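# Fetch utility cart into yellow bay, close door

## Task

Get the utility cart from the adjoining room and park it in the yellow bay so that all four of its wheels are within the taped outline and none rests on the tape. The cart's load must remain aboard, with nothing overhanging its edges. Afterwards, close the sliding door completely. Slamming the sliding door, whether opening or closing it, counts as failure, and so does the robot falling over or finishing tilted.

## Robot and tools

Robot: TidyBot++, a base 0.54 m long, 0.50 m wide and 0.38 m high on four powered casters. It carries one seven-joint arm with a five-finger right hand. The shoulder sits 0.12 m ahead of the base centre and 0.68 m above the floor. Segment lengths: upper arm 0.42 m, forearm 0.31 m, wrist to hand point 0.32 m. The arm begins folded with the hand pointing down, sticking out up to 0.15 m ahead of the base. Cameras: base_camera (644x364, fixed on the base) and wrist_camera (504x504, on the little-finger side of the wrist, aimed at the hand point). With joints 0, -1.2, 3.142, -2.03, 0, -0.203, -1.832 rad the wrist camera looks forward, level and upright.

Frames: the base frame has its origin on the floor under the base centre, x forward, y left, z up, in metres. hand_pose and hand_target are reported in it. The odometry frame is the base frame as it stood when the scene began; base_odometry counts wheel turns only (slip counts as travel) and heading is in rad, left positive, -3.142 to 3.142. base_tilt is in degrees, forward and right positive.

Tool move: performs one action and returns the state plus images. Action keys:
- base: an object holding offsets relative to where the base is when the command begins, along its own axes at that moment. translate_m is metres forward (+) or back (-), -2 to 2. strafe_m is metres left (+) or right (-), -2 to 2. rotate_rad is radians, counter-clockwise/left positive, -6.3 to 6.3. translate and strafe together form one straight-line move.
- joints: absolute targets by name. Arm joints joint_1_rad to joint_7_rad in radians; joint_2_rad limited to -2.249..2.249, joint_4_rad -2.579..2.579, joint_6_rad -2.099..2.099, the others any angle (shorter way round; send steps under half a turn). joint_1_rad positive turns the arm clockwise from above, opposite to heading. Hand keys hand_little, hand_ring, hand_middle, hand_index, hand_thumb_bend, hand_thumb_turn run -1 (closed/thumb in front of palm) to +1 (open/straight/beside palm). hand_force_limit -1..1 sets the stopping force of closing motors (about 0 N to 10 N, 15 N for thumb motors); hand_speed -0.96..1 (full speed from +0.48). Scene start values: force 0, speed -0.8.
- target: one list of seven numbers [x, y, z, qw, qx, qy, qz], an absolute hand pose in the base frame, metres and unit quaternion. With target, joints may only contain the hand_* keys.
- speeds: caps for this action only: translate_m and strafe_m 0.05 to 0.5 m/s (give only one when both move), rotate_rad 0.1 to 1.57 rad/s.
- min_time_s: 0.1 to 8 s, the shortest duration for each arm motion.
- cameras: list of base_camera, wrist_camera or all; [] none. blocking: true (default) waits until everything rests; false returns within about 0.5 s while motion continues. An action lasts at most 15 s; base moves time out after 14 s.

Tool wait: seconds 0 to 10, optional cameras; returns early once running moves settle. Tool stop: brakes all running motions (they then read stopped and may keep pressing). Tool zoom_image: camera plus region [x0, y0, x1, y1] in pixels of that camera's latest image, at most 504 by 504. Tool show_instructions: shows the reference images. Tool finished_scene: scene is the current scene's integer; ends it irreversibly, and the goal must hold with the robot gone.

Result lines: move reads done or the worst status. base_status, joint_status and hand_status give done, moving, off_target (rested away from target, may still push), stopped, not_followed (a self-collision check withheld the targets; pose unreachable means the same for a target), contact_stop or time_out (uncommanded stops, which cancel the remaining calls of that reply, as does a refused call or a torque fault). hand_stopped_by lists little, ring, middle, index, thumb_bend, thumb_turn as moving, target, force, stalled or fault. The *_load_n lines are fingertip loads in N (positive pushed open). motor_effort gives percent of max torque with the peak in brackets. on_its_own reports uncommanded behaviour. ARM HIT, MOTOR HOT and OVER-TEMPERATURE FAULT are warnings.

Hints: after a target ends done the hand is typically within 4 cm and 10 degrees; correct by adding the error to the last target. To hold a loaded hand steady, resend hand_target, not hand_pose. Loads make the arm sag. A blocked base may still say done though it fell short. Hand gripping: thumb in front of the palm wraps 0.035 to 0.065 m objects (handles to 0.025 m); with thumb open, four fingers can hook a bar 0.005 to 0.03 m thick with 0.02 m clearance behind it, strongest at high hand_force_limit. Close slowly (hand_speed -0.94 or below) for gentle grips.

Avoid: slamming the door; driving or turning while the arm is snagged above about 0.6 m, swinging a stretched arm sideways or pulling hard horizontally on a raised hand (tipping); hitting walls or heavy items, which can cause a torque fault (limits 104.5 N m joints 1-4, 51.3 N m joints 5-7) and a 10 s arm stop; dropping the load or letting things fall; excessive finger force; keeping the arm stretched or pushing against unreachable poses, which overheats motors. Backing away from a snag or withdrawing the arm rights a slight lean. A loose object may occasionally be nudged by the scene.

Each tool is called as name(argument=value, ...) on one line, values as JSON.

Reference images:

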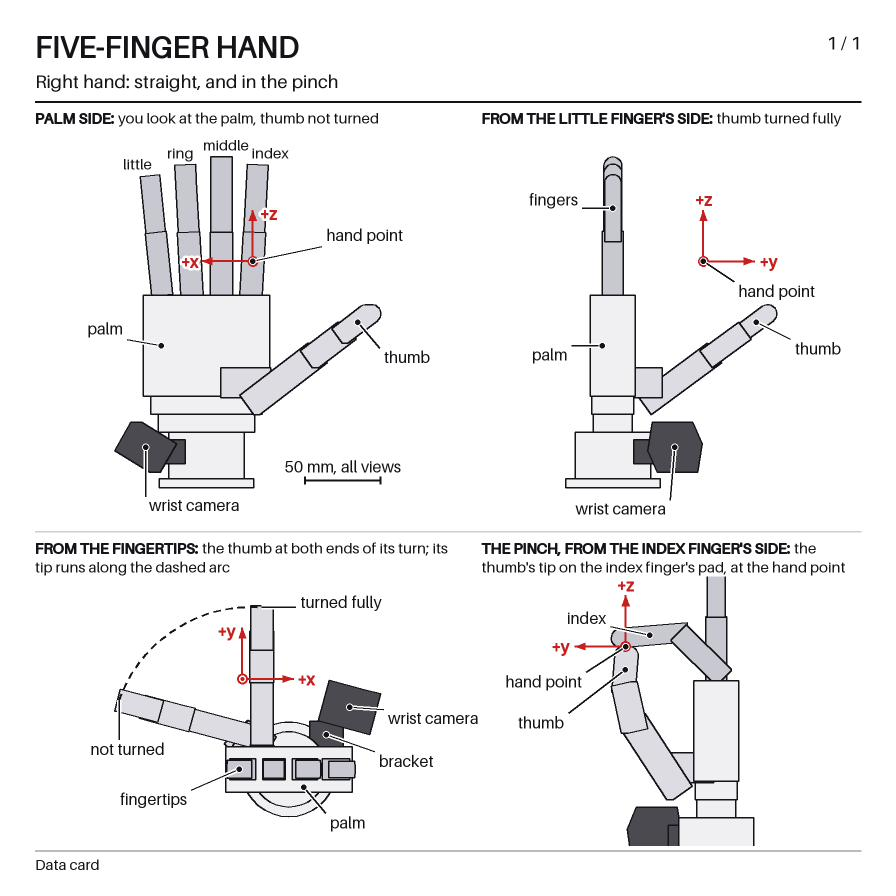

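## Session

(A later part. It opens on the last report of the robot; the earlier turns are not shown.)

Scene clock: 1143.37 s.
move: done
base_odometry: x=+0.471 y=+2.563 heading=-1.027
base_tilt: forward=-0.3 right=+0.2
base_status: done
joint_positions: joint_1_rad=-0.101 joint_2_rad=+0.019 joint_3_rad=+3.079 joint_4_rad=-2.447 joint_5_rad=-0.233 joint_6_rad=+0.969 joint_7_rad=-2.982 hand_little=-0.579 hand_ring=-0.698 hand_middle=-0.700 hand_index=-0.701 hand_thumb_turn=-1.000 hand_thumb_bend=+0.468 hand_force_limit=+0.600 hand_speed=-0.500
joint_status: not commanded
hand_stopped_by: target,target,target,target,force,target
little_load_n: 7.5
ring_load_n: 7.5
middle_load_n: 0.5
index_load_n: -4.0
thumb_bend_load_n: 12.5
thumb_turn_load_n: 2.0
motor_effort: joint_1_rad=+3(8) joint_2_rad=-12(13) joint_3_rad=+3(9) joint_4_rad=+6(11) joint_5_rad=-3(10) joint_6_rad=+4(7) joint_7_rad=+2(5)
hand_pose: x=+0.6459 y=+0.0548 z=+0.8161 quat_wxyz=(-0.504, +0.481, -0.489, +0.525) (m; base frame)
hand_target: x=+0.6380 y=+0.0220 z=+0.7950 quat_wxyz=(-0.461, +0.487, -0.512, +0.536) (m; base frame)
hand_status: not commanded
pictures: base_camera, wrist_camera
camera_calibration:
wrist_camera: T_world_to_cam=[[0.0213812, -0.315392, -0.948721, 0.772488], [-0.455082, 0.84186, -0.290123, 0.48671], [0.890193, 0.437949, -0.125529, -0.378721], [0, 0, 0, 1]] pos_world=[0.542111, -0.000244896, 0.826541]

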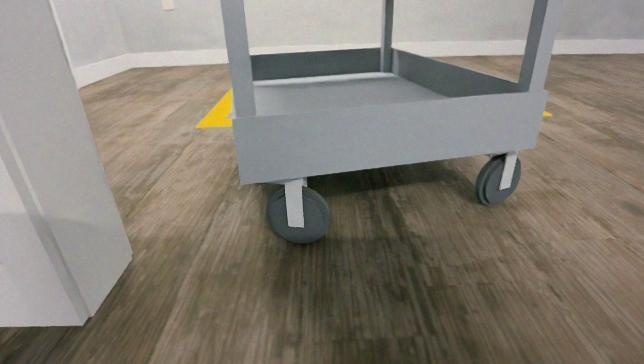

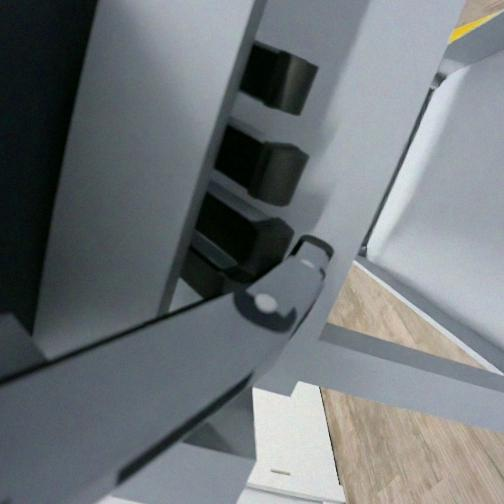

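move(base={"translate_m":0.3,"strafe_m":-0.02}, speeds={"translate_m":0.1}, cameras=["all"])

Scene clock: 1162.13 s.
move: done
base_odometry: x=+0.610 y=+2.296 heading=-1.027
base_tilt: forward=-0.3 right=+0.3
base_status: done
joint_positions: joint_1_rad=-0.154 joint_2_rad=-0.010 joint_3_rad=+3.032 joint_4_rad=-2.468 joint_5_rad=-0.233 joint_6_rad=+0.956 joint_7_rad=-2.982 hand_little=-0.579 hand_ring=-0.699 hand_middle=-0.700 hand_index=-0.702 hand_thumb_turn=-1.000 hand_thumb_bend=+0.468 hand_force_limit=+0.600 hand_speed=-0.500
joint_status: not commanded
hand_stopped_by: target,target,target,target,force,target
little_load_n: 16.5
ring_load_n: 11.5
middle_load_n: 0.5
index_load_n: -14.0
thumb_bend_load_n: 12.5
thumb_turn_load_n: 2.0
motor_effort: joint_1_rad=+13(16) joint_2_rad=-10(14) joint_3_rad=+14(17) joint_4_rad=+9(19) joint_5_rad=-14(16) joint_6_rad=+7(9) joint_7_rad=+3(5)
hand_pose: x=+0.6268 y=+0.1055 z=+0.8163 quat_wxyz=(-0.529, +0.507, -0.464, +0.498) (m; base frame)
hand_target: x=+0.6380 y=+0.0220 z=+0.7950 quat_wxyz=(-0.461, +0.487, -0.512, +0.536) (m; base frame)
hand_status: not commanded
pictures: base_camera, wrist_camera
camera_calibration:
wrist_camera: T_world_to_cam=[[0.0494152, -0.312764, -0.948545, 0.771085], [-0.539732, 0.790732, -0.288846, 0.492837], [0.840385, 0.526234, -0.129735, -0.358584], [0, 0, 0, 1]] pos_world=[0.529245, 0.0401649, 0.827242]

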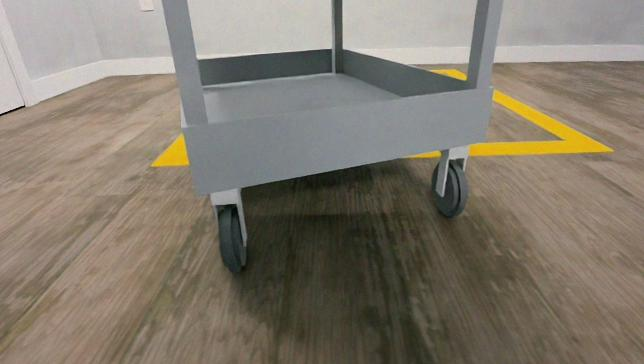

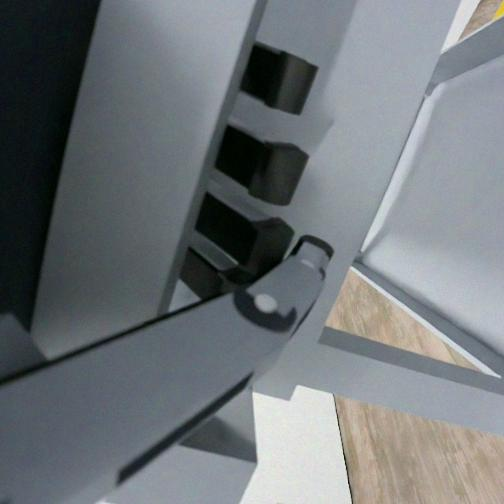

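move(target=[0.63, 0.2, 0.795, 0.4613, -0.4875, 0.5125, -0.5363], min_time_s=3, cameras=["base_camera"])

Scene clock: 1192.80 s.
move: done
base_odometry: x=+0.610 y=+2.296 heading=-1.027
base_tilt: forward=-0.3 right=+0.3
base_status: not commanded
joint_positions: joint_1_rad=-0.765 joint_2_rad=+0.139 joint_3_rad=+3.092 joint_4_rad=-2.266 joint_5_rad=-0.981 joint_6_rad=+1.147 joint_7_rad=-2.547 hand_little=-0.580 hand_ring=-0.699 hand_middle=-0.700 hand_index=-0.700 hand_thumb_turn=-1.000 hand_thumb_bend=+0.468 hand_force_limit=+0.600 hand_speed=-0.500
joint_status: not commanded
hand_stopped_by: target,target,target,target,force,target
little_load_n: 1.5
ring_load_n: 4.0
middle_load_n: 0.0
index_load_n: -1.5
thumb_bend_load_n: 12.5
thumb_turn_load_n: 2.0
motor_effort: joint_1_rad=-2(14) joint_2_rad=-15(16) joint_3_rad=-1(14) joint_4_rad=+7(12) joint_5_rad=+1(14) joint_6_rad=+5(8) joint_7_rad=+0(4)
hand_pose: x=+0.6286 y=+0.2116 z=+0.8160 quat_wxyz=(-0.497, +0.480, -0.504, +0.518) (m; base frame)
hand_target: x=+0.6300 y=+0.2000 z=+0.7950 quat_wxyz=(-0.461, +0.487, -0.512, +0.536) (m; base frame)
hand_status: done (0.024 m and 4.7 deg from the pose sent, 0.097 m and 10.7 deg at the start)
pictures: base_camera

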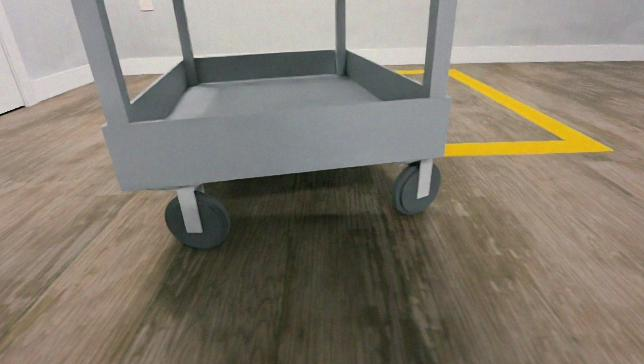

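move(base={"translate_m":0.2,"strafe_m":0.07}, speeds={"translate_m":0.1}, cameras=["all"])

Scene clock: 1210.73 s.
move: done
base_odometry: x=+0.773 y=+2.161 heading=-1.027
base_tilt: forward=-0.3 right=+0.2
base_status: done
joint_positions: joint_1_rad=-0.799 joint_2_rad=+0.142 joint_3_rad=+3.095 joint_4_rad=-2.267 joint_5_rad=-1.005 joint_6_rad=+1.161 joint_7_rad=-2.545 hand_little=-0.581 hand_ring=-0.700 hand_middle=-0.700 hand_index=-0.700 hand_thumb_turn=-1.000 hand_thumb_bend=+0.468 hand_force_limit=+0.600 hand_speed=-0.500
joint_status: not commanded
hand_stopped_by: target,target,target,target,force,target
little_load_n: 0.0
ring_load_n: 0.0
middle_load_n: 0.5
index_load_n: -0.5
thumb_bend_load_n: 12.5
thumb_turn_load_n: 2.0
motor_effort: joint_1_rad=+0(8) joint_2_rad=-14(16) joint_3_rad=+1(8) joint_4_rad=+10(15) joint_5_rad=+3(4) joint_6_rad=+5(7) joint_7_rad=+1(2)
hand_pose: x=+0.6225 y=+0.2197 z=+0.8138 quat_wxyz=(-0.498, +0.481, -0.505, +0.515) (m; base frame)
hand_target: x=+0.6300 y=+0.2000 z=+0.7950 quat_wxyz=(-0.461, +0.487, -0.512, +0.536) (m; base frame)
hand_status: not commanded
pictures: base_camera, wrist_camera
camera_calibration:
wrist_camera: T_world_to_cam=[[-0.012267, -0.29361, -0.955847, 0.844783], [-0.454192, 0.853251, -0.256267, 0.306006], [0.890819, 0.430994, -0.143822, -0.414341], [0, 0, 0, 1]] pos_world=[0.518452, 0.165515, 0.826311]

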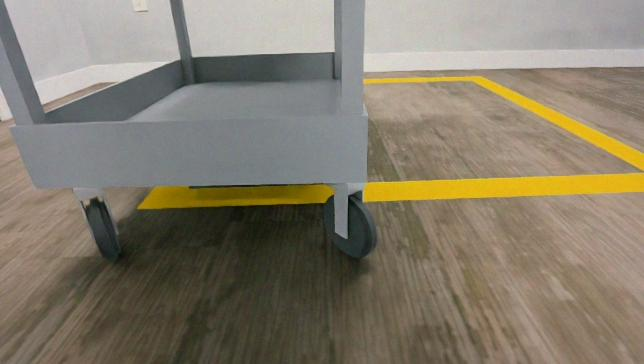

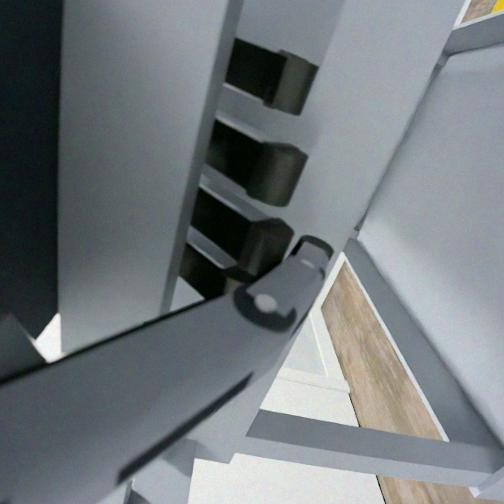

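move(base={"translate_m":0.06,"strafe_m":-0.15,"rotate_rad":0.22}, speeds={"translate_m":0.08,"rotate_rad":0.12})

move(target=[0.63, 0.22, 0.795, 0.3982, -0.4322, 0.5694, -0.5764], min_time_s=3, cameras=["all"])

Scene clock: 1241.57 s.
move: done
base_odometry: x=+0.676 y=+2.032 heading=-0.806
base_tilt: forward=-0.3 right=+0.3
base_status: done
joint_positions: joint_1_rad=-0.808 joint_2_rad=+0.144 joint_3_rad=+3.094 joint_4_rad=-2.265 joint_5_rad=-1.007 joint_6_rad=+1.162 joint_7_rad=-2.538 hand_little=-0.581 hand_ring=-0.700 hand_middle=-0.700 hand_index=-0.699 hand_thumb_turn=-1.000 hand_thumb_bend=+0.468 hand_force_limit=+0.600 hand_speed=-0.500
joint_status: not commanded
hand_stopped_by: target,target,target,target,force,target
little_load_n: -3.5
ring_load_n: 0.0
middle_load_n: 0.5
index_load_n: 7.0
thumb_bend_load_n: 13.0
thumb_turn_load_n: 2.0
motor_effort: joint_1_rad=+2(5) joint_2_rad=-15(17) joint_3_rad=+3(6) joint_4_rad=+9(13) joint_5_rad=+0(3) joint_6_rad=+5(6) joint_7_rad=-1(1)
hand_pose: x=+0.6208 y=+0.2243 z=+0.8137 quat_wxyz=(-0.499, +0.484, -0.502, +0.515) (m; base frame)
hand_target: x=+0.6300 y=+0.2000 z=+0.7950 quat_wxyz=(-0.461, +0.487, -0.512, +0.536) (m; base frame)
hand_status: not commanded
pictures: none

Scene clock: 1244.87 s.
move: done
base_odometry: x=+0.676 y=+2.032 heading=-0.806
base_tilt: forward=-0.2 right=+0.3
base_status: not commanded
joint_positions: joint_1_rad=-0.950 joint_2_rad=+0.262 joint_3_rad=+3.104 joint_4_rad=-2.060 joint_5_rad=-1.326 joint_6_rad=+1.329 joint_7_rad=-2.374 hand_little=-0.581 hand_ring=-0.700 hand_middle=-0.700 hand_index=-0.700 hand_thumb_turn=-1.000 hand_thumb_bend=+0.468 hand_force_limit=+0.600 hand_speed=-0.500
joint_status: not commanded
hand_stopped_by: target,target,target,target,force,target
little_load_n: 0.0
ring_load_n: 0.0
middle_load_n: 0.5
index_load_n: 0.0
thumb_bend_load_n: 12.5
thumb_turn_load_n: 2.0
motor_effort: joint_1_rad=+0(3) joint_2_rad=-18(18) joint_3_rad=+1(4) joint_4_rad=+10(11) joint_5_rad=+3(4) joint_6_rad=+3(6) joint_7_rad=+1(1)
hand_pose: x=+0.6269 y=+0.2357 z=+0.8145 quat_wxyz=(-0.442, +0.429, -0.562, +0.552) (m; base frame)
hand_target: x=+0.6300 y=+0.2200 z=+0.7950 quat_wxyz=(-0.398, +0.432, -0.569, +0.576) (m; base frame)
hand_status: done (0.025 m and 5.9 deg from the pose sent, 0.021 m and 16.7 deg at the start)
pictures: base_camera, wrist_camera
camera_calibration:
wrist_camera: T_world_to_cam=[[-0.0929188, -0.264884, -0.959793, 0.897193], [-0.280035, 0.932005, -0.230104, 0.145439], [0.955482, 0.247395, -0.160777, -0.40863], [0, 0, 0, 1]] pos_world=[0.514533, 0.203195, 0.828888]

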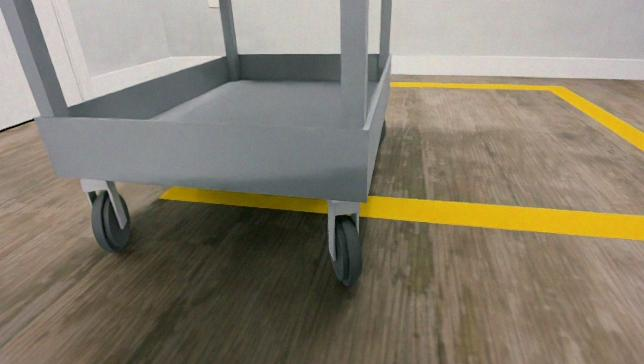

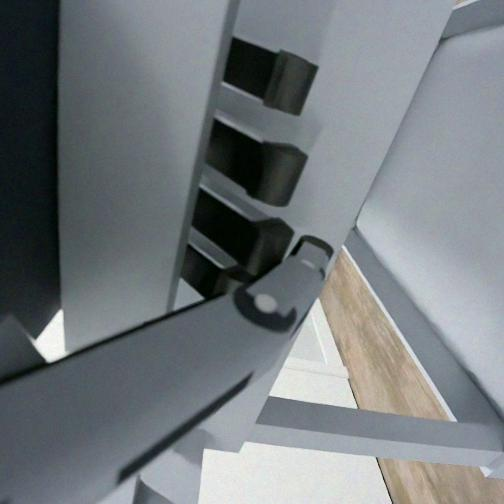

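move(base={"translate_m":0.46,"strafe_m":-0.06}, speeds={"translate_m":0.12}, cameras=["all"])

Scene clock: 1267.60 s.
move: done
base_odometry: x=+0.951 y=+1.658 heading=-0.807
base_tilt: forward=-0.3 right=+0.3
base_status: done
joint_positions: joint_1_rad=-0.969 joint_2_rad=+0.272 joint_3_rad=+3.117 joint_4_rad=-2.047 joint_5_rad=-1.350 joint_6_rad=+1.353 joint_7_rad=-2.369 hand_little=-0.581 hand_ring=-0.700 hand_middle=-0.700 hand_index=-0.700 hand_thumb_turn=-1.000 hand_thumb_bend=+0.468 hand_force_limit=+0.600 hand_speed=-0.500
joint_status: not commanded
hand_stopped_by: target,target,target,target,force,target
little_load_n: 0.0
ring_load_n: 1.0
middle_load_n: 0.5
index_load_n: 0.0
thumb_bend_load_n: 12.5
thumb_turn_load_n: 2.0
motor_effort: joint_1_rad=+0(9) joint_2_rad=-18(20) joint_3_rad=+1(8) joint_4_rad=+10(16) joint_5_rad=+3(9) joint_6_rad=+4(7) joint_7_rad=+1(1)
hand_pose: x=+0.6260 y=+0.2330 z=+0.8151 quat_wxyz=(-0.436, +0.420, -0.567, +0.558) (m; base frame)
hand_target: x=+0.6300 y=+0.2200 z=+0.7950 quat_wxyz=(-0.398, +0.432, -0.569, +0.576) (m; base frame)
hand_status: not commanded
pictures: base_camera, wrist_camera
camera_calibration:
wrist_camera: T_world_to_cam=[[-0.0960557, -0.261029, -0.96054, 0.898623], [-0.254177, 0.939442, -0.229877, 0.129824], [0.962376, 0.222067, -0.156586, -0.408858], [0, 0, 0, 1]] pos_world=[0.512791, 0.203397, 0.828985]

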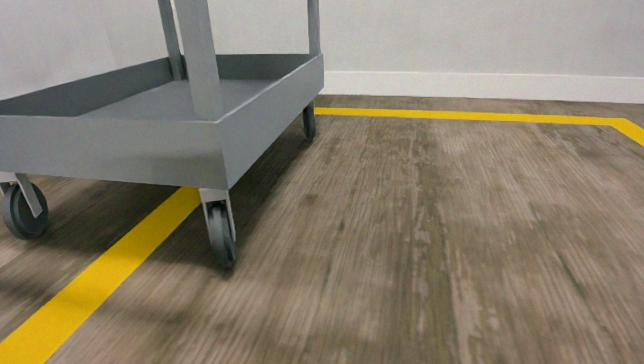

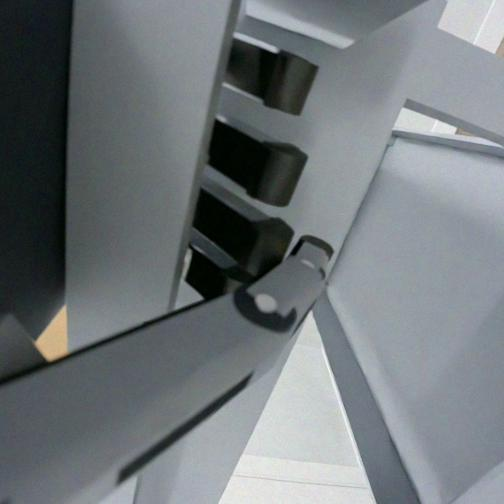

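move(base={"translate_m":0.08,"strafe_m":-0.36,"rotate_rad":0.28}, speeds={"strafe_m":0.12,"rotate_rad":0.1}, cameras=["all"])

Scene clock: 1310.47 s.
move: done
base_odometry: x=+0.746 y=+1.351 heading=-0.526
base_tilt: forward=-0.3 right=+0.2
base_status: done
joint_positions: joint_1_rad=-0.967 joint_2_rad=+0.284 joint_3_rad=+3.119 joint_4_rad=-2.030 joint_5_rad=-1.357 joint_6_rad=+1.358 joint_7_rad=-2.367 hand_little=-0.581 hand_ring=-0.700 hand_middle=-0.700 hand_index=-0.700 hand_thumb_turn=-1.000 hand_thumb_bend=+0.468 hand_force_limit=+0.600 hand_speed=-0.500
joint_status: not commanded
hand_stopped_by: target,target,target,target,force,target
little_load_n: 0.0
ring_load_n: 0.0
middle_load_n: 0.5
index_load_n: 0.0
thumb_bend_load_n: 12.5
thumb_turn_load_n: 2.0
motor_effort: joint_1_rad=+0(6) joint_2_rad=-18(23) joint_3_rad=+2(7) joint_4_rad=+10(11) joint_5_rad=+3(5) joint_6_rad=+4(11) joint_7_rad=+1(2)
hand_pose: x=+0.6300 y=+0.2332 z=+0.8153 quat_wxyz=(-0.434, +0.415, -0.571, +0.560) (m; base frame)
hand_target: x=+0.6300 y=+0.2200 z=+0.7950 quat_wxyz=(-0.398, +0.432, -0.569, +0.576) (m; base frame)
hand_status: not commanded
pictures: base_camera, wrist_camera
camera_calibration:
wrist_camera: T_world_to_cam=[[-0.0977766, -0.254994, -0.961986, 0.900146], [-0.241288, 0.943852, -0.225662, 0.11804], [0.965515, 0.210051, -0.153813, -0.414055], [0, 0, 0, 1]] pos_world=[0.516271, 0.205092, 0.828878]

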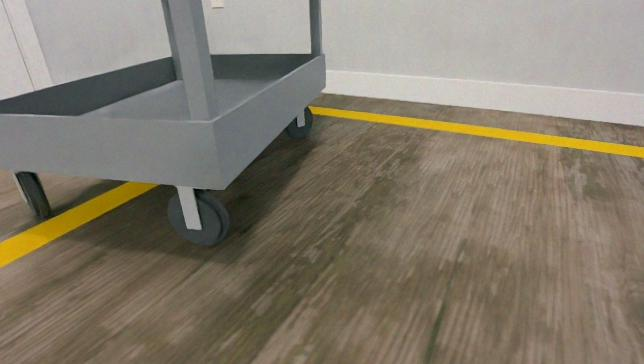

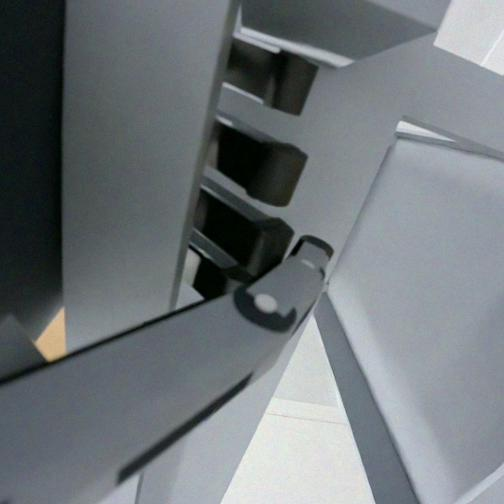

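move(base={"translate_m":0.1,"strafe_m":-0.42,"rotate_rad":0.3}, speeds={"strafe_m":0.13,"rotate_rad":0.1}, cameras=["all"])

Scene clock: 1328.73 s.
move: done
base_odometry: x=+0.622 y=+0.937 heading=-0.225
base_tilt: forward=-0.3 right=+0.2
base_status: done
joint_positions: joint_1_rad=-0.982 joint_2_rad=+0.284 joint_3_rad=+3.119 joint_4_rad=-2.031 joint_5_rad=-1.364 joint_6_rad=+1.367 joint_7_rad=-2.366 hand_little=-0.581 hand_ring=-0.700 hand_middle=-0.700 hand_index=-0.700 hand_thumb_turn=-1.000 hand_thumb_bend=+0.468 hand_force_limit=+0.600 hand_speed=-0.500
joint_status: not commanded
hand_stopped_by: target,target,target,target,force,target
little_load_n: 0.0
ring_load_n: 0.0
middle_load_n: 0.5
index_load_n: -1.0
thumb_bend_load_n: 12.5
thumb_turn_load_n: 2.0
motor_effort: joint_1_rad=+3(7) joint_2_rad=-17(21) joint_3_rad=+4(8) joint_4_rad=+11(14) joint_5_rad=+4(7) joint_6_rad=+5(13) joint_7_rad=+0(3)
hand_pose: x=+0.6255 y=+0.2371 z=+0.8153 quat_wxyz=(-0.435, +0.416, -0.569, +0.559) (m; base frame)
hand_target: x=+0.6300 y=+0.2200 z=+0.7950 quat_wxyz=(-0.398, +0.432, -0.569, +0.576) (m; base frame)
hand_status: not commanded
pictures: base_camera, wrist_camera
camera_calibration:
wrist_camera: T_world_to_cam=[[-0.0959353, -0.256612, -0.961741, 0.899786], [-0.244996, 0.942562, -0.227056, 0.117116], [0.964766, 0.21384, -0.153294, -0.411458], [0, 0, 0, 1]] pos_world=[0.511975, 0.208493, 0.82888]

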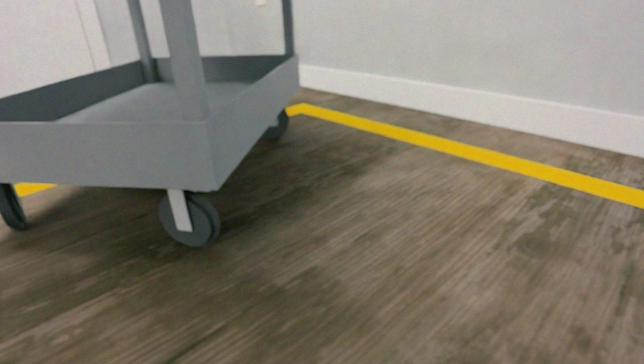

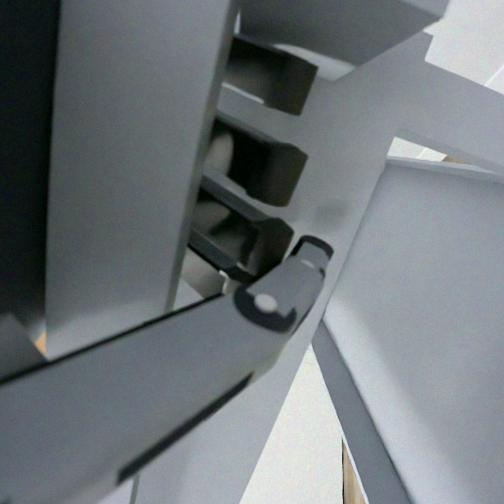

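move(base={"translate_m":0.0,"strafe_m":-0.42,"rotate_rad":0.3}, speeds={"strafe_m":0.13,"rotate_rad":0.1}, cameras=["all"])

Scene clock: 1347.00 s.
move: done
base_odometry: x=+0.528 y=+0.528 heading=+0.076
base_tilt: forward=-0.3 right=+0.3
base_status: done
joint_positions: joint_1_rad=-0.994 joint_2_rad=+0.284 joint_3_rad=+3.119 joint_4_rad=-2.027 joint_5_rad=-1.356 joint_6_rad=+1.352 joint_7_rad=-2.366 hand_little=-0.581 hand_ring=-0.700 hand_middle=-0.700 hand_index=-0.700 hand_thumb_turn=-1.000 hand_thumb_bend=+0.468 hand_force_limit=+0.600 hand_speed=-0.500
joint_status: not commanded
hand_stopped_by: target,target,target,target,force,target
little_load_n: 1.0
ring_load_n: 0.0
middle_load_n: 0.5
index_load_n: -3.5
thumb_bend_load_n: 12.5
thumb_turn_load_n: 2.0
motor_effort: joint_1_rad=+6(7) joint_2_rad=-16(22) joint_3_rad=+7(7) joint_4_rad=+8(11) joint_5_rad=-1(5) joint_6_rad=+6(11) joint_7_rad=+2(2)
hand_pose: x=+0.6239 y=+0.2495 z=+0.8155 quat_wxyz=(-0.443, +0.424, -0.565, +0.552) (m; base frame)
hand_target: x=+0.6300 y=+0.2200 z=+0.7950 quat_wxyz=(-0.398, +0.432, -0.569, +0.576) (m; base frame)
hand_status: not commanded
pictures: base_camera, wrist_camera
camera_calibration:
wrist_camera: T_world_to_cam=[[-0.0907453, -0.256357, -0.962313, 0.900096], [-0.272237, 0.93588, -0.223643, 0.120981], [0.957942, 0.241682, -0.154716, -0.414014], [0, 0, 0, 1]] pos_world=[0.511216, 0.217582, 0.829176]

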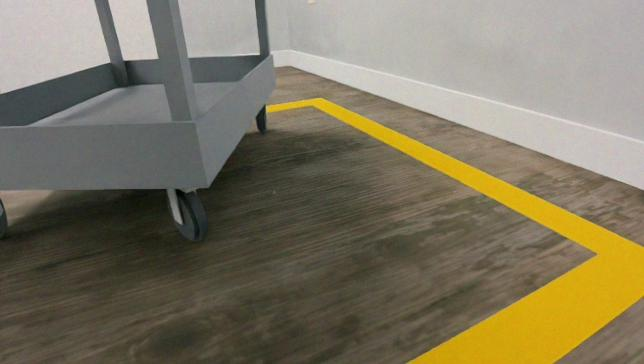

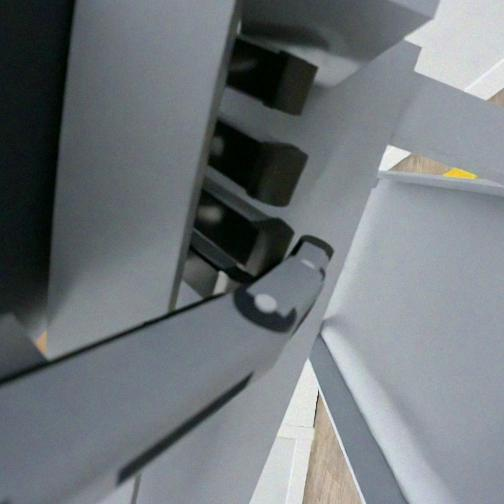

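move(base={"translate_m":0.04,"strafe_m":-0.33,"rotate_rad":0.3}, speeds={"strafe_m":0.11,"rotate_rad":0.1}, cameras=["all"])

Scene clock: 1367.10 s.
move: done
base_odometry: x=+0.593 y=+0.202 heading=+0.377
base_tilt: forward=-0.3 right=+0.3
base_status: done
joint_positions: joint_1_rad=-1.000 joint_2_rad=+0.286 joint_3_rad=+3.118 joint_4_rad=-2.026 joint_5_rad=-1.358 joint_6_rad=+1.356 joint_7_rad=-2.366 hand_little=-0.581 hand_ring=-0.700 hand_middle=-0.700 hand_index=-0.700 hand_thumb_turn=-1.000 hand_thumb_bend=+0.468 hand_force_limit=+0.600 hand_speed=-0.500
joint_status: not commanded
hand_stopped_by: target,target,target,target,force,target
little_load_n: -0.5
ring_load_n: 0.0
middle_load_n: 0.5
index_load_n: -1.0
thumb_bend_load_n: 12.5
thumb_turn_load_n: 2.0
motor_effort: joint_1_rad=+5(9) joint_2_rad=-18(21) joint_3_rad=+5(9) joint_4_rad=+9(11) joint_5_rad=+1(4) joint_6_rad=+5(11) joint_7_rad=+1(2)
hand_pose: x=+0.6224 y=+0.2519 z=+0.8151 quat_wxyz=(-0.444, +0.425, -0.564, +0.552) (m; base frame)
hand_target: x=+0.6300 y=+0.2200 z=+0.7950 quat_wxyz=(-0.398, +0.432, -0.569, +0.576) (m; base frame)
hand_status: not commanded
pictures: base_camera, wrist_camera
camera_calibration:
wrist_camera: T_world_to_cam=[[-0.0898302, -0.257239, -0.962163, 0.899744], [-0.274532, 0.935038, -0.224356, 0.12037], [0.957373, 0.243991, -0.154615, -0.413475], [0, 0, 0, 1]] pos_world=[0.509719, 0.219783, 0.828777]

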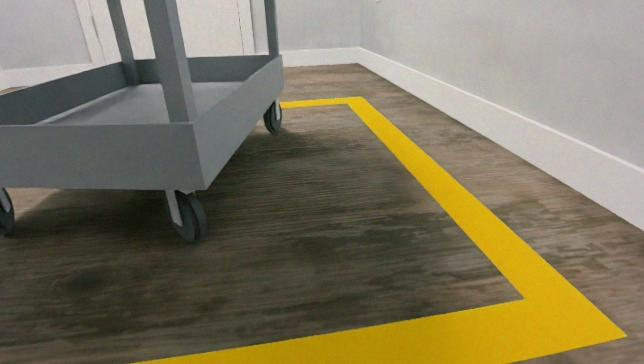

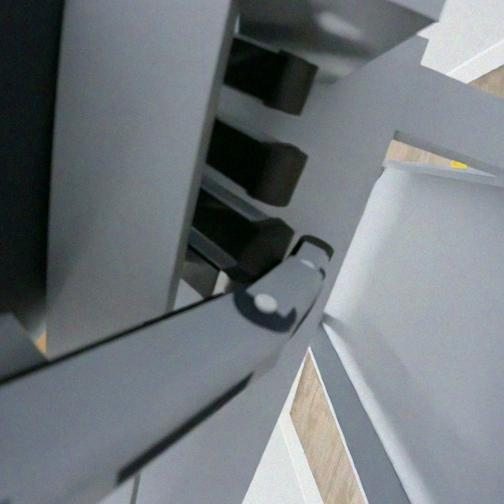

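move(base={"translate_m":0.03,"strafe_m":-0.22,"rotate_rad":0.12}, speeds={"strafe_m":0.11,"rotate_rad":0.1}, cameras=["all"])

Scene clock: 1385.93 s.
move: done
base_odometry: x=+0.702 y=+0.008 heading=+0.498
base_tilt: forward=-0.3 right=+0.3
base_status: done
joint_positions: joint_1_rad=-1.015 joint_2_rad=+0.286 joint_3_rad=+3.110 joint_4_rad=-2.023 joint_5_rad=-1.352 joint_6_rad=+1.349 joint_7_rad=-2.359 hand_little=-0.580 hand_ring=-0.700 hand_middle=-0.700 hand_index=-0.701 hand_thumb_turn=-1.000 hand_thumb_bend=+0.468 hand_force_limit=+0.600 hand_speed=-0.500
joint_status: not commanded
hand_stopped_by: target,target,target,target,force,target
little_load_n: 6.0
ring_load_n: 0.0
middle_load_n: 0.5
index_load_n: -11.5
thumb_bend_load_n: 12.5
thumb_turn_load_n: 2.0
motor_effort: joint_1_rad=+8(11) joint_2_rad=-15(21) joint_3_rad=+9(11) joint_4_rad=+8(11) joint_5_rad=-4(6) joint_6_rad=+9(11) joint_7_rad=+0(2)
hand_pose: x=+0.6174 y=+0.2661 z=+0.8152 quat_wxyz=(-0.451, +0.435, -0.557, +0.545) (m; base frame)
hand_target: x=+0.6300 y=+0.2200 z=+0.7950 quat_wxyz=(-0.398, +0.432, -0.569, +0.576) (m; base frame)
hand_status: not commanded
pictures: base_camera, wrist_camera
camera_calibration:
wrist_camera: T_world_to_cam=[[-0.0844708, -0.26327, -0.961017, 0.900364], [-0.304465, 0.925157, -0.226684, 0.12877], [0.948771, 0.273448, -0.158305, -0.411696], [0, 0, 0, 1]] pos_world=[0.505865, 0.230484, 0.829282]

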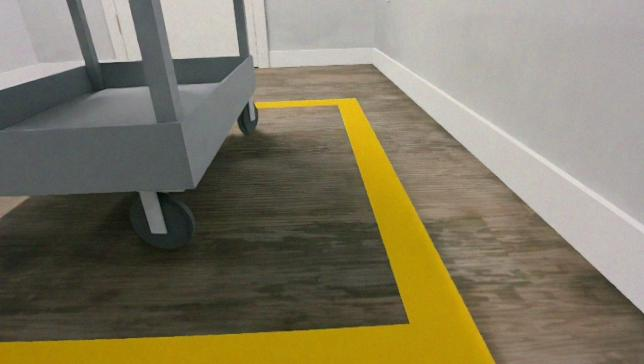

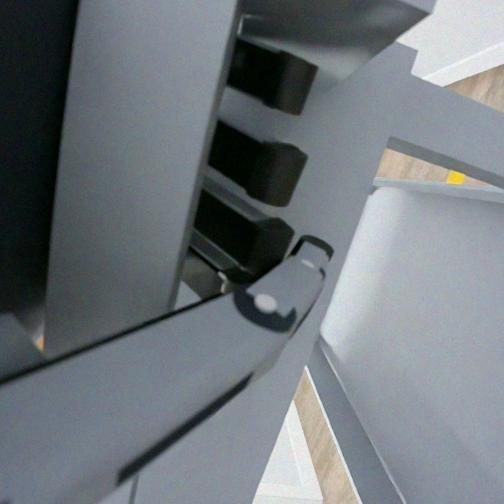

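move(joints={"hand_thumb_bend":1.0,"hand_speed":-0.3})

move(joints={"hand_little":0.25,"hand_ring":0.25,"hand_middle":0.25,"hand_index":0.3}, cameras=["wrist_camera"])

Scene clock: 1400.43 s.
move: done
base_odometry: x=+0.702 y=+0.008 heading=+0.498
base_tilt: forward=-0.2 right=+0.3
base_status: not commanded
joint_positions: joint_1_rad=-1.015 joint_2_rad=+0.286 joint_3_rad=+3.110 joint_4_rad=-2.023 joint_5_rad=-1.352 joint_6_rad=+1.349 joint_7_rad=-2.359 hand_little=-0.580 hand_ring=-0.700 hand_middle=-0.700 hand_index=-0.701 hand_thumb_turn=-1.000 hand_thumb_bend=+1.000 hand_force_limit=+0.600 hand_speed=-0.300
joint_status: all done
hand_stopped_by: target,target,target,target,target,target
little_load_n: 6.0
ring_load_n: 0.0
middle_load_n: 0.0
index_load_n: -11.5
thumb_bend_load_n: 0.0
thumb_turn_load_n: 0.0
motor_effort: joint_1_rad=+8(9) joint_2_rad=-15(16) joint_3_rad=+9(9) joint_4_rad=+9(9) joint_5_rad=-5(5) joint_6_rad=+9(9) joint_7_rad=-1(1)
hand_pose: x=+0.6174 y=+0.2661 z=+0.8152 quat_wxyz=(-0.451, +0.435, -0.557, +0.545) (m; base frame)
hand_target: x=+0.6300 y=+0.2200 z=+0.7950 quat_wxyz=(-0.398, +0.432, -0.569, +0.576) (m; base frame)
hand_status: not commanded
pictures: none

Scene clock: 1401.43 s.
move: off_target
base_odometry: x=+0.702 y=+0.008 heading=+0.498
base_tilt: forward=-0.3 right=+0.2
base_status: not commanded
joint_positions: joint_1_rad=-1.017 joint_2_rad=+0.285 joint_3_rad=+3.106 joint_4_rad=-2.023 joint_5_rad=-1.352 joint_6_rad=+1.349 joint_7_rad=-2.350 hand_little=+0.249 hand_ring=+0.097 hand_middle=-0.006 hand_index=-0.070 hand_thumb_turn=-1.000 hand_thumb_bend=+1.000 hand_force_limit=+0.600 hand_speed=-0.300
joint_status: hand_ring off_target (ended at +0.097, target +0.250); hand_middle off_target (ended at -0.006, target +0.250); hand_index off_target (ended at -0.070, target +0.300); the others done
hand_stopped_by: target,stalled,stalled,stalled,target,target
little_load_n: -1.0
ring_load_n: -10.0
middle_load_n: -11.0
index_load_n: -12.5
thumb_bend_load_n: 0.0
thumb_turn_load_n: 0.0
motor_effort: joint_1_rad=+7(12) joint_2_rad=-13(17) joint_3_rad=+7(11) joint_4_rad=+8(12) joint_5_rad=-3(6) joint_6_rad=+5(9) joint_7_rad=-2(3)
hand_pose: x=+0.6156 y=+0.2685 z=+0.8153 quat_wxyz=(-0.450, +0.440, -0.554, +0.545) (m; base frame)
hand_target: x=+0.6300 y=+0.2200 z=+0.7950 quat_wxyz=(-0.398, +0.432, -0.569, +0.576) (m; base frame)
hand_status: not commanded
pictures: wrist_camera
camera_calibration:
wrist_camera: T_world_to_cam=[[-0.0847713, -0.270987, -0.958843, 0.901442], [-0.310887, 0.921461, -0.232936, 0.136065], [0.946659, 0.278346, -0.16236, -0.407391], [0, 0, 0, 1]] pos_world=[0.504377, 0.232296, 0.829892]

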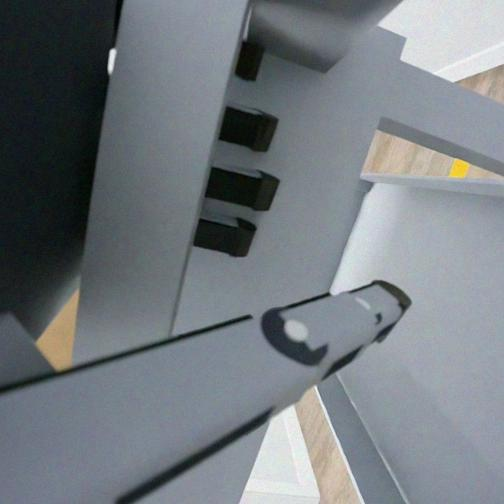

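move(joints={"hand_little":0.1,"hand_ring":0.05,"hand_middle":-0.05,"hand_index":-0.1})

move(target=[0.61, 0.262, 0.795, 0.4875, -0.5125, 0.4875, -0.5125], min_time_s=2)

move(joints={"hand_little":0.4,"hand_ring":0.4,"hand_middle":0.35,"hand_index":0.4}, cameras=["wrist_camera"])

Scene clock: 1414.47 s.
move: done
base_odometry: x=+0.702 y=+0.008 heading=+0.498
base_tilt: forward=-0.3 right=+0.3
base_status: not commanded
joint_positions: joint_1_rad=-1.013 joint_2_rad=+0.285 joint_3_rad=+3.106 joint_4_rad=-2.021 joint_5_rad=-1.349 joint_6_rad=+1.352 joint_7_rad=-2.350 hand_little=+0.102 hand_ring=+0.049 hand_middle=-0.051 hand_index=-0.103 hand_thumb_turn=-1.000 hand_thumb_bend=+1.000 hand_force_limit=+0.600 hand_speed=-0.300
joint_status: all done
hand_stopped_by: target,target,target,target,target,target
little_load_n: 6.0
ring_load_n: -4.0
middle_load_n: -4.0
index_load_n: -14.5
thumb_bend_load_n: 0.0
thumb_turn_load_n: 0.0
motor_effort: joint_1_rad=+5(6) joint_2_rad=-13(14) joint_3_rad=+6(7) joint_4_rad=+7(8) joint_5_rad=-4(8) joint_6_rad=+4(5) joint_7_rad=-1(2)
hand_pose: x=+0.6171 y=+0.2669 z=+0.8171 quat_wxyz=(-0.451, +0.437, -0.554, +0.547) (m; base frame)
hand_target: x=+0.6300 y=+0.2200 z=+0.7950 quat_wxyz=(-0.398, +0.432, -0.569, +0.576) (m; base frame)
hand_status: not commanded
pictures: none

Scene clock: 1416.77 s.
move: done
base_odometry: x=+0.702 y=+0.008 heading=+0.498
base_tilt: forward=-0.3 right=+0.3
base_status: not commanded
joint_positions: joint_1_rad=-0.919 joint_2_rad=+0.203 joint_3_rad=+3.106 joint_4_rad=-2.197 joint_5_rad=-1.111 joint_6_rad=+1.245 joint_7_rad=-2.421 hand_little=+0.101 hand_ring=+0.049 hand_middle=-0.051 hand_index=-0.102 hand_thumb_turn=-1.000 hand_thumb_bend=+1.000 hand_force_limit=+0.600 hand_speed=-0.300
joint_status: not commanded
hand_stopped_by: target,target,target,target,target,target
little_load_n: -0.5
ring_load_n: -5.0
middle_load_n: 0.0
index_load_n: 0.0
thumb_bend_load_n: 0.0
thumb_turn_load_n: 0.0
motor_effort: joint_1_rad=+1(6) joint_2_rad=-14(16) joint_3_rad=+2(7) joint_4_rad=+9(10) joint_5_rad=+3(4) joint_6_rad=+3(6) joint_7_rad=+2(2)
hand_pose: x=+0.6161 y=+0.2491 z=+0.8139 quat_wxyz=(-0.477, +0.491, -0.488, +0.542) (m; base frame)
hand_target: x=+0.6100 y=+0.2620 z=+0.7950 quat_wxyz=(-0.487, +0.512, -0.487, +0.512) (m; base frame)
hand_status: done (0.024 m and 4.4 deg from the pose sent, 0.024 m and 12.9 deg at the start)
pictures: none

Scene clock: 1417.50 s.
move: off_target
base_odometry: x=+0.702 y=+0.008 heading=+0.497
base_tilt: forward=-0.3 right=+0.3
base_status: not commanded
joint_positions: joint_1_rad=-0.916 joint_2_rad=+0.187 joint_3_rad=+3.100 joint_4_rad=-2.210 joint_5_rad=-1.111 joint_6_rad=+1.239 joint_7_rad=-2.424 hand_little=+0.399 hand_ring=+0.247 hand_middle=+0.158 hand_index=+0.146 hand_thumb_turn=-1.000 hand_thumb_bend=+1.000 hand_force_limit=+0.600 hand_speed=-0.300
joint_status: hand_ring off_target (ended at +0.247, target +0.400); hand_middle off_target (ended at +0.158, target +0.350); hand_index off_target (ended at +0.146, target +0.400); the others done
hand_stopped_by: target,stalled,stalled,stalled,target,target
little_load_n: -3.5
ring_load_n: -10.0
middle_load_n: -10.5
index_load_n: -11.0
thumb_bend_load_n: 0.0
thumb_turn_load_n: 0.0
motor_effort: joint_1_rad=+1(5) joint_2_rad=-11(14) joint_3_rad=+2(6) joint_4_rad=+10(15) joint_5_rad=+5(10) joint_6_rad=+4(5) joint_7_rad=+1(3)
hand_pose: x=+0.6121 y=+0.2470 z=+0.8149 quat_wxyz=(-0.479, +0.492, -0.489, +0.538) (m; base frame)
hand_target: x=+0.6100 y=+0.2620 z=+0.7950 quat_wxyz=(-0.487, +0.512, -0.487, +0.512) (m; base frame)
hand_status: not commanded
pictures: wrist_camera
camera_calibration:
wrist_camera: T_world_to_cam=[[-0.0103219, -0.359055, -0.933259, 0.850231], [-0.438006, 0.840632, -0.318574, 0.322225], [0.898913, 0.405485, -0.165945, -0.397375], [0, 0, 0, 1]] pos_world=[0.507118, 0.195536, 0.830196]

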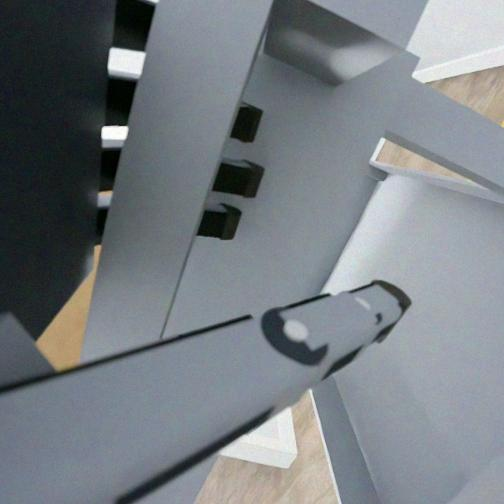

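move(joints={"hand_little":0.35,"hand_ring":0.22,"hand_middle":0.13,"hand_index":0.12})

move(base={"translate_m":-0.015}, speeds={"translate_m":0.05})

move(joints={"hand_little":0.4,"hand_ring":0.38,"hand_middle":0.33,"hand_index":0.38}, cameras=["wrist_camera"])

Scene clock: 1423.70 s.
move: done
base_odometry: x=+0.702 y=+0.008 heading=+0.497
base_tilt: forward=-0.2 right=+0.3
base_status: not commanded
joint_positions: joint_1_rad=-0.915 joint_2_rad=+0.187 joint_3_rad=+3.100 joint_4_rad=-2.211 joint_5_rad=-1.105 joint_6_rad=+1.239 joint_7_rad=-2.424 hand_little=+0.350 hand_ring=+0.219 hand_middle=+0.130 hand_index=+0.119 hand_thumb_turn=-1.000 hand_thumb_bend=+1.000 hand_force_limit=+0.600 hand_speed=-0.300
joint_status: all done
hand_stopped_by: target,target,target,target,target,target
little_load_n: 0.0
ring_load_n: -2.0
middle_load_n: -1.5
index_load_n: -3.0
thumb_bend_load_n: 0.0
thumb_turn_load_n: -0.5
motor_effort: joint_1_rad=+1(1) joint_2_rad=-12(13) joint_3_rad=+2(2) joint_4_rad=+11(13) joint_5_rad=+3(6) joint_6_rad=+2(4) joint_7_rad=+1(1)
hand_pose: x=+0.6124 y=+0.2470 z=+0.8153 quat_wxyz=(-0.480, +0.492, -0.487, +0.539) (m; base frame)
hand_target: x=+0.6100 y=+0.2620 z=+0.7950 quat_wxyz=(-0.487, +0.512, -0.487, +0.512) (m; base frame)
hand_status: not commanded
pictures: none

Scene clock: 1424.43 s.
move: done
base_odometry: x=+0.689 y=+0.001 heading=+0.497
base_tilt: forward=-0.3 right=+0.4
base_status: done
joint_positions: joint_1_rad=-0.896 joint_2_rad=+0.187 joint_3_rad=+3.100 joint_4_rad=-2.209 joint_5_rad=-1.083 joint_6_rad=+1.234 joint_7_rad=-2.424 hand_little=+0.350 hand_ring=+0.220 hand_middle=+0.130 hand_index=+0.120 hand_thumb_turn=-1.000 hand_thumb_bend=+1.000 hand_force_limit=+0.600 hand_speed=-0.300
joint_status: not commanded
hand_stopped_by: target,target,target,target,target,target
little_load_n: 0.0
ring_load_n: 1.0
middle_load_n: 1.5
index_load_n: 1.0
thumb_bend_load_n: 0.0
thumb_turn_load_n: 0.0
motor_effort: joint_1_rad=-2(3) joint_2_rad=-15(17) joint_3_rad=-1(2) joint_4_rad=+5(10) joint_5_rad=+0(3) joint_6_rad=+3(5) joint_7_rad=+2(2)
hand_pose: x=+0.6175 y=+0.2440 z=+0.8189 quat_wxyz=(-0.480, +0.491, -0.483, +0.543) (m; base frame)
hand_target: x=+0.6100 y=+0.2620 z=+0.7950 quat_wxyz=(-0.487, +0.512, -0.487, +0.512) (m; base frame)
hand_status: not commanded
pictures: none

Scene clock: 1425.13 s.
move: off_target
base_odometry: x=+0.689 y=+0.001 heading=+0.497
base_tilt: forward=-0.3 right=+0.2
base_status: not commanded
joint_positions: joint_1_rad=-0.896 joint_2_rad=+0.185 joint_3_rad=+3.100 joint_4_rad=-2.215 joint_5_rad=-1.083 joint_6_rad=+1.228 joint_7_rad=-2.424 hand_little=+0.400 hand_ring=+0.380 hand_middle=+0.312 hand_index=+0.317 hand_thumb_turn=-1.000 hand_thumb_bend=+1.000 hand_force_limit=+0.600 hand_speed=-0.300
joint_status: hand_index off_target (ended at +0.317, target +0.380); the others done
hand_stopped_by: target,target,stalled,stalled,target,target
little_load_n: 0.0
ring_load_n: 0.0
middle_load_n: -12.0
index_load_n: -12.0
thumb_bend_load_n: 0.0
thumb_turn_load_n: 0.0
motor_effort: joint_1_rad=-1(3) joint_2_rad=-14(17) joint_3_rad=+1(2) joint_4_rad=+9(13) joint_5_rad=+3(6) joint_6_rad=+5(7) joint_7_rad=+1(2)
hand_pose: x=+0.6160 y=+0.2441 z=+0.8161 quat_wxyz=(-0.479, +0.495, -0.483, +0.541) (m; base frame)
hand_target: x=+0.6100 y=+0.2620 z=+0.7950 quat_wxyz=(-0.487, +0.512, -0.487, +0.512) (m; base frame)
hand_status: not commanded
pictures: wrist_camera
camera_calibration:
wrist_camera: T_world_to_cam=[[-0.00290893, -0.370677, -0.928757, 0.845044], [-0.442335, 0.833436, -0.331247, 0.341573], [0.896845, 0.409858, -0.166388, -0.398919], [0, 0, 0, 1]] pos_world=[0.511317, 0.192059, 0.83161]

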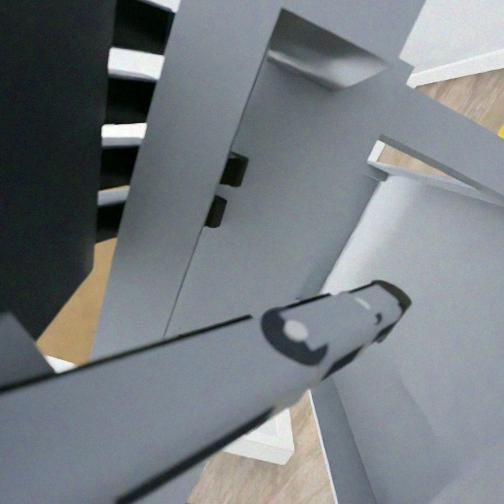

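move(joints={"hand_middle":0.3,"hand_index":0.3})

move(target=[0.605, 0.255, 0.87, 0.4875, -0.5125, 0.4875, -0.5125], min_time_s=2.5, cameras=["wrist_camera"])

Scene clock: 1430.00 s.
move: done
base_odometry: x=+0.689 y=+0.001 heading=+0.497
base_tilt: forward=-0.3 right=+0.2
base_status: not commanded
joint_positions: joint_1_rad=-0.896 joint_2_rad=+0.185 joint_3_rad=+3.100 joint_4_rad=-2.215 joint_5_rad=-1.083 joint_6_rad=+1.228 joint_7_rad=-2.424 hand_little=+0.400 hand_ring=+0.380 hand_middle=+0.298 hand_index=+0.299 hand_thumb_turn=-1.000 hand_thumb_bend=+1.000 hand_force_limit=+0.600 hand_speed=-0.300
joint_status: all done
hand_stopped_by: target,target,target,target,target,target
little_load_n: 0.0
ring_load_n: 0.0
middle_load_n: -6.5
index_load_n: -4.0
thumb_bend_load_n: 0.0
thumb_turn_load_n: 0.0
motor_effort: joint_1_rad=-1(2) joint_2_rad=-12(14) joint_3_rad=+0(1) joint_4_rad=+7(9) joint_5_rad=+2(3) joint_6_rad=+1(4) joint_7_rad=+1(1)
hand_pose: x=+0.6160 y=+0.2441 z=+0.8162 quat_wxyz=(-0.479, +0.495, -0.483, +0.541) (m; base frame)
hand_target: x=+0.6100 y=+0.2620 z=+0.7950 quat_wxyz=(-0.487, +0.512, -0.487, +0.512) (m; base frame)
hand_status: not commanded
pictures: none

Scene clock: 1432.80 s.
move: done
base_odometry: x=+0.689 y=+0.001 heading=+0.497
base_tilt: forward=-0.3 right=+0.3
base_status: not commanded
joint_positions: joint_1_rad=-0.612 joint_2_rad=+0.075 joint_3_rad=+2.813 joint_4_rad=-2.134 joint_5_rad=-1.138 joint_6_rad=+1.118 joint_7_rad=-2.248 hand_little=+0.400 hand_ring=+0.380 hand_middle=+0.299 hand_index=+0.300 hand_thumb_turn=-1.000 hand_thumb_bend=+1.000 hand_force_limit=+0.600 hand_speed=-0.300
joint_status: not commanded
hand_stopped_by: target,target,target,target,target,target
little_load_n: 0.0
ring_load_n: 0.0
middle_load_n: 0.0
index_load_n: 0.0
thumb_bend_load_n: 0.0
thumb_turn_load_n: 0.0
motor_effort: joint_1_rad=+0(1) joint_2_rad=-15(17) joint_3_rad=+1(1) joint_4_rad=+13(13) joint_5_rad=+4(5) joint_6_rad=+5(6) joint_7_rad=+1(1)
hand_pose: x=+0.6111 y=+0.2449 z=+0.8624 quat_wxyz=(-0.487, +0.503, -0.484, +0.525) (m; base frame)
hand_target: x=+0.6050 y=+0.2550 z=+0.8700 quat_wxyz=(-0.487, +0.512, -0.487, +0.512) (m; base frame)
hand_status: done (0.014 m and 1.8 deg from the pose sent, 0.056 m and 4.0 deg at the start)
pictures: wrist_camera
camera_calibration:
wrist_camera: T_world_to_cam=[[-0.00861632, -0.356308, -0.934329, 0.893086], [-0.473469, 0.824442, -0.310036, 0.356934], [0.880768, 0.439705, -0.175804, -0.376594], [0, 0, 0, 1]] pos_world=[0.508385, 0.189532, 0.878892]

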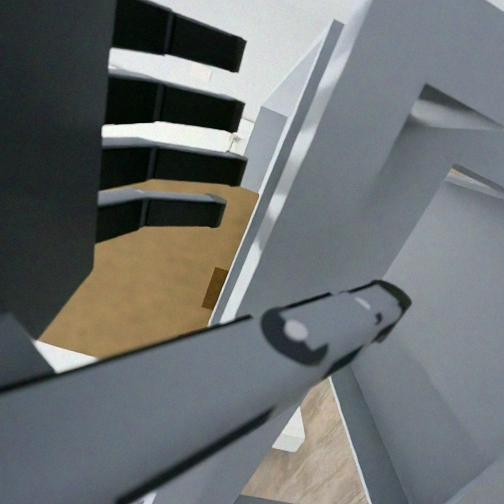

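move(base={"translate_m":-0.3}, speeds={"translate_m":0.2})

move(joints={"joint_1_rad":0,"joint_2_rad":-1.2,"joint_3_rad":3.142,"joint_4_rad":-2.03,"joint_5_rad":0,"joint_6_rad":-0.5,"joint_7_rad":-1.832,"hand_thumb_turn":1.0,"hand_index":1.0,"hand_middle":1.0,"hand_ring":1.0,"hand_little":1.0,"hand_speed":0.0}, cameras=["all"])

Scene clock: 1440.73 s.
move: done
base_odometry: x=+0.425 y=-0.142 heading=+0.497
base_tilt: forward=-0.3 right=+0.2
base_status: done
joint_positions: joint_1_rad=-0.608 joint_2_rad=+0.067 joint_3_rad=+2.808 joint_4_rad=-2.132 joint_5_rad=-1.139 joint_6_rad=+1.116 joint_7_rad=-2.248 hand_little=+0.400 hand_ring=+0.380 hand_middle=+0.299 hand_index=+0.300 hand_thumb_turn=-1.000 hand_thumb_bend=+1.000 hand_force_limit=+0.600 hand_speed=-0.300
joint_status: not commanded
hand_stopped_by: target,target,target,target,target,target
little_load_n: 0.0
ring_load_n: 0.0
middle_load_n: 0.0
index_load_n: 0.0
thumb_bend_load_n: 0.0
thumb_turn_load_n: 0.0
motor_effort: joint_1_rad=+0(2) joint_2_rad=-15(17) joint_3_rad=+1(2) joint_4_rad=+13(14) joint_5_rad=+5(5) joint_6_rad=+5(6) joint_7_rad=+1(1)
hand_pose: x=+0.6097 y=+0.2450 z=+0.8669 quat_wxyz=(-0.490, +0.501, -0.483, +0.525) (m; base frame)
hand_target: x=+0.6050 y=+0.2550 z=+0.8700 quat_wxyz=(-0.487, +0.512, -0.487, +0.512) (m; base frame)
hand_status: not commanded
pictures: none

Scene clock: 1443.67 s.
move: done
base_odometry: x=+0.425 y=-0.142 heading=+0.498
base_tilt: forward=-0.3 right=+0.2
base_status: not commanded
joint_positions: joint_1_rad=-0.015 joint_2_rad=-1.171 joint_3_rad=+3.110 joint_4_rad=-2.068 joint_5_rad=-0.047 joint_6_rad=-0.452 joint_7_rad=-1.893 hand_little=+1.000 hand_ring=+1.000 hand_middle=+1.000 hand_index=+1.000 hand_thumb_turn=+1.000 hand_thumb_bend=+1.000 hand_force_limit=+0.600 hand_speed=+0.000
joint_status: all done
hand_stopped_by: target,target,target,target,target,target
little_load_n: 0.0
ring_load_n: 0.0
middle_load_n: 0.0
index_load_n: 0.0
thumb_bend_load_n: 0.0
thumb_turn_load_n: 0.0
motor_effort: joint_1_rad=+0(2) joint_2_rad=+14(17) joint_3_rad=+2(4) joint_4_rad=+14(16) joint_5_rad=+0(6) joint_6_rad=+7(9) joint_7_rad=+1(2)
hand_pose: x=+0.3038 y=-0.0210 z=+1.0642 quat_wxyz=(-0.149, +0.619, -0.085, +0.766) (m; base frame)
hand_target: x=+0.2824 y=-0.0490 z=+1.0792 quat_wxyz=(-0.102, +0.612, -0.081, +0.780) (m; base frame)
hand_status: not commanded
pictures: base_camera, wrist_camera
camera_calibration:
wrist_camera: T_world_to_cam=[[0.0341305, -0.999031, -0.0277789, -0.00704842], [-0.295148, 0.0164799, -0.955309, 1.10889], [0.954842, 0.0408041, -0.2943, 0.14173], [0, 0, 0, 1]] pos_world=[0.192197, -0.0310991, 1.10085]

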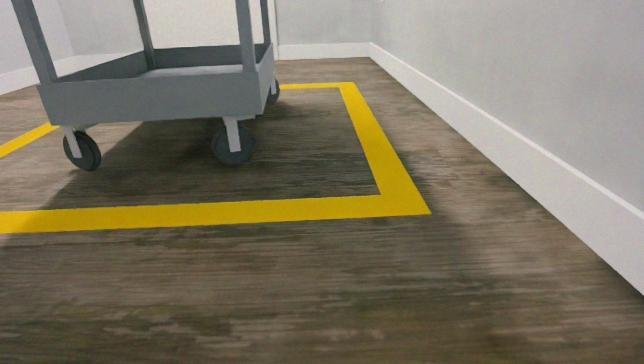

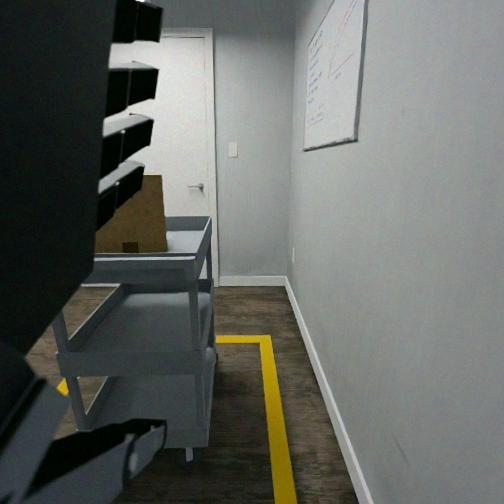

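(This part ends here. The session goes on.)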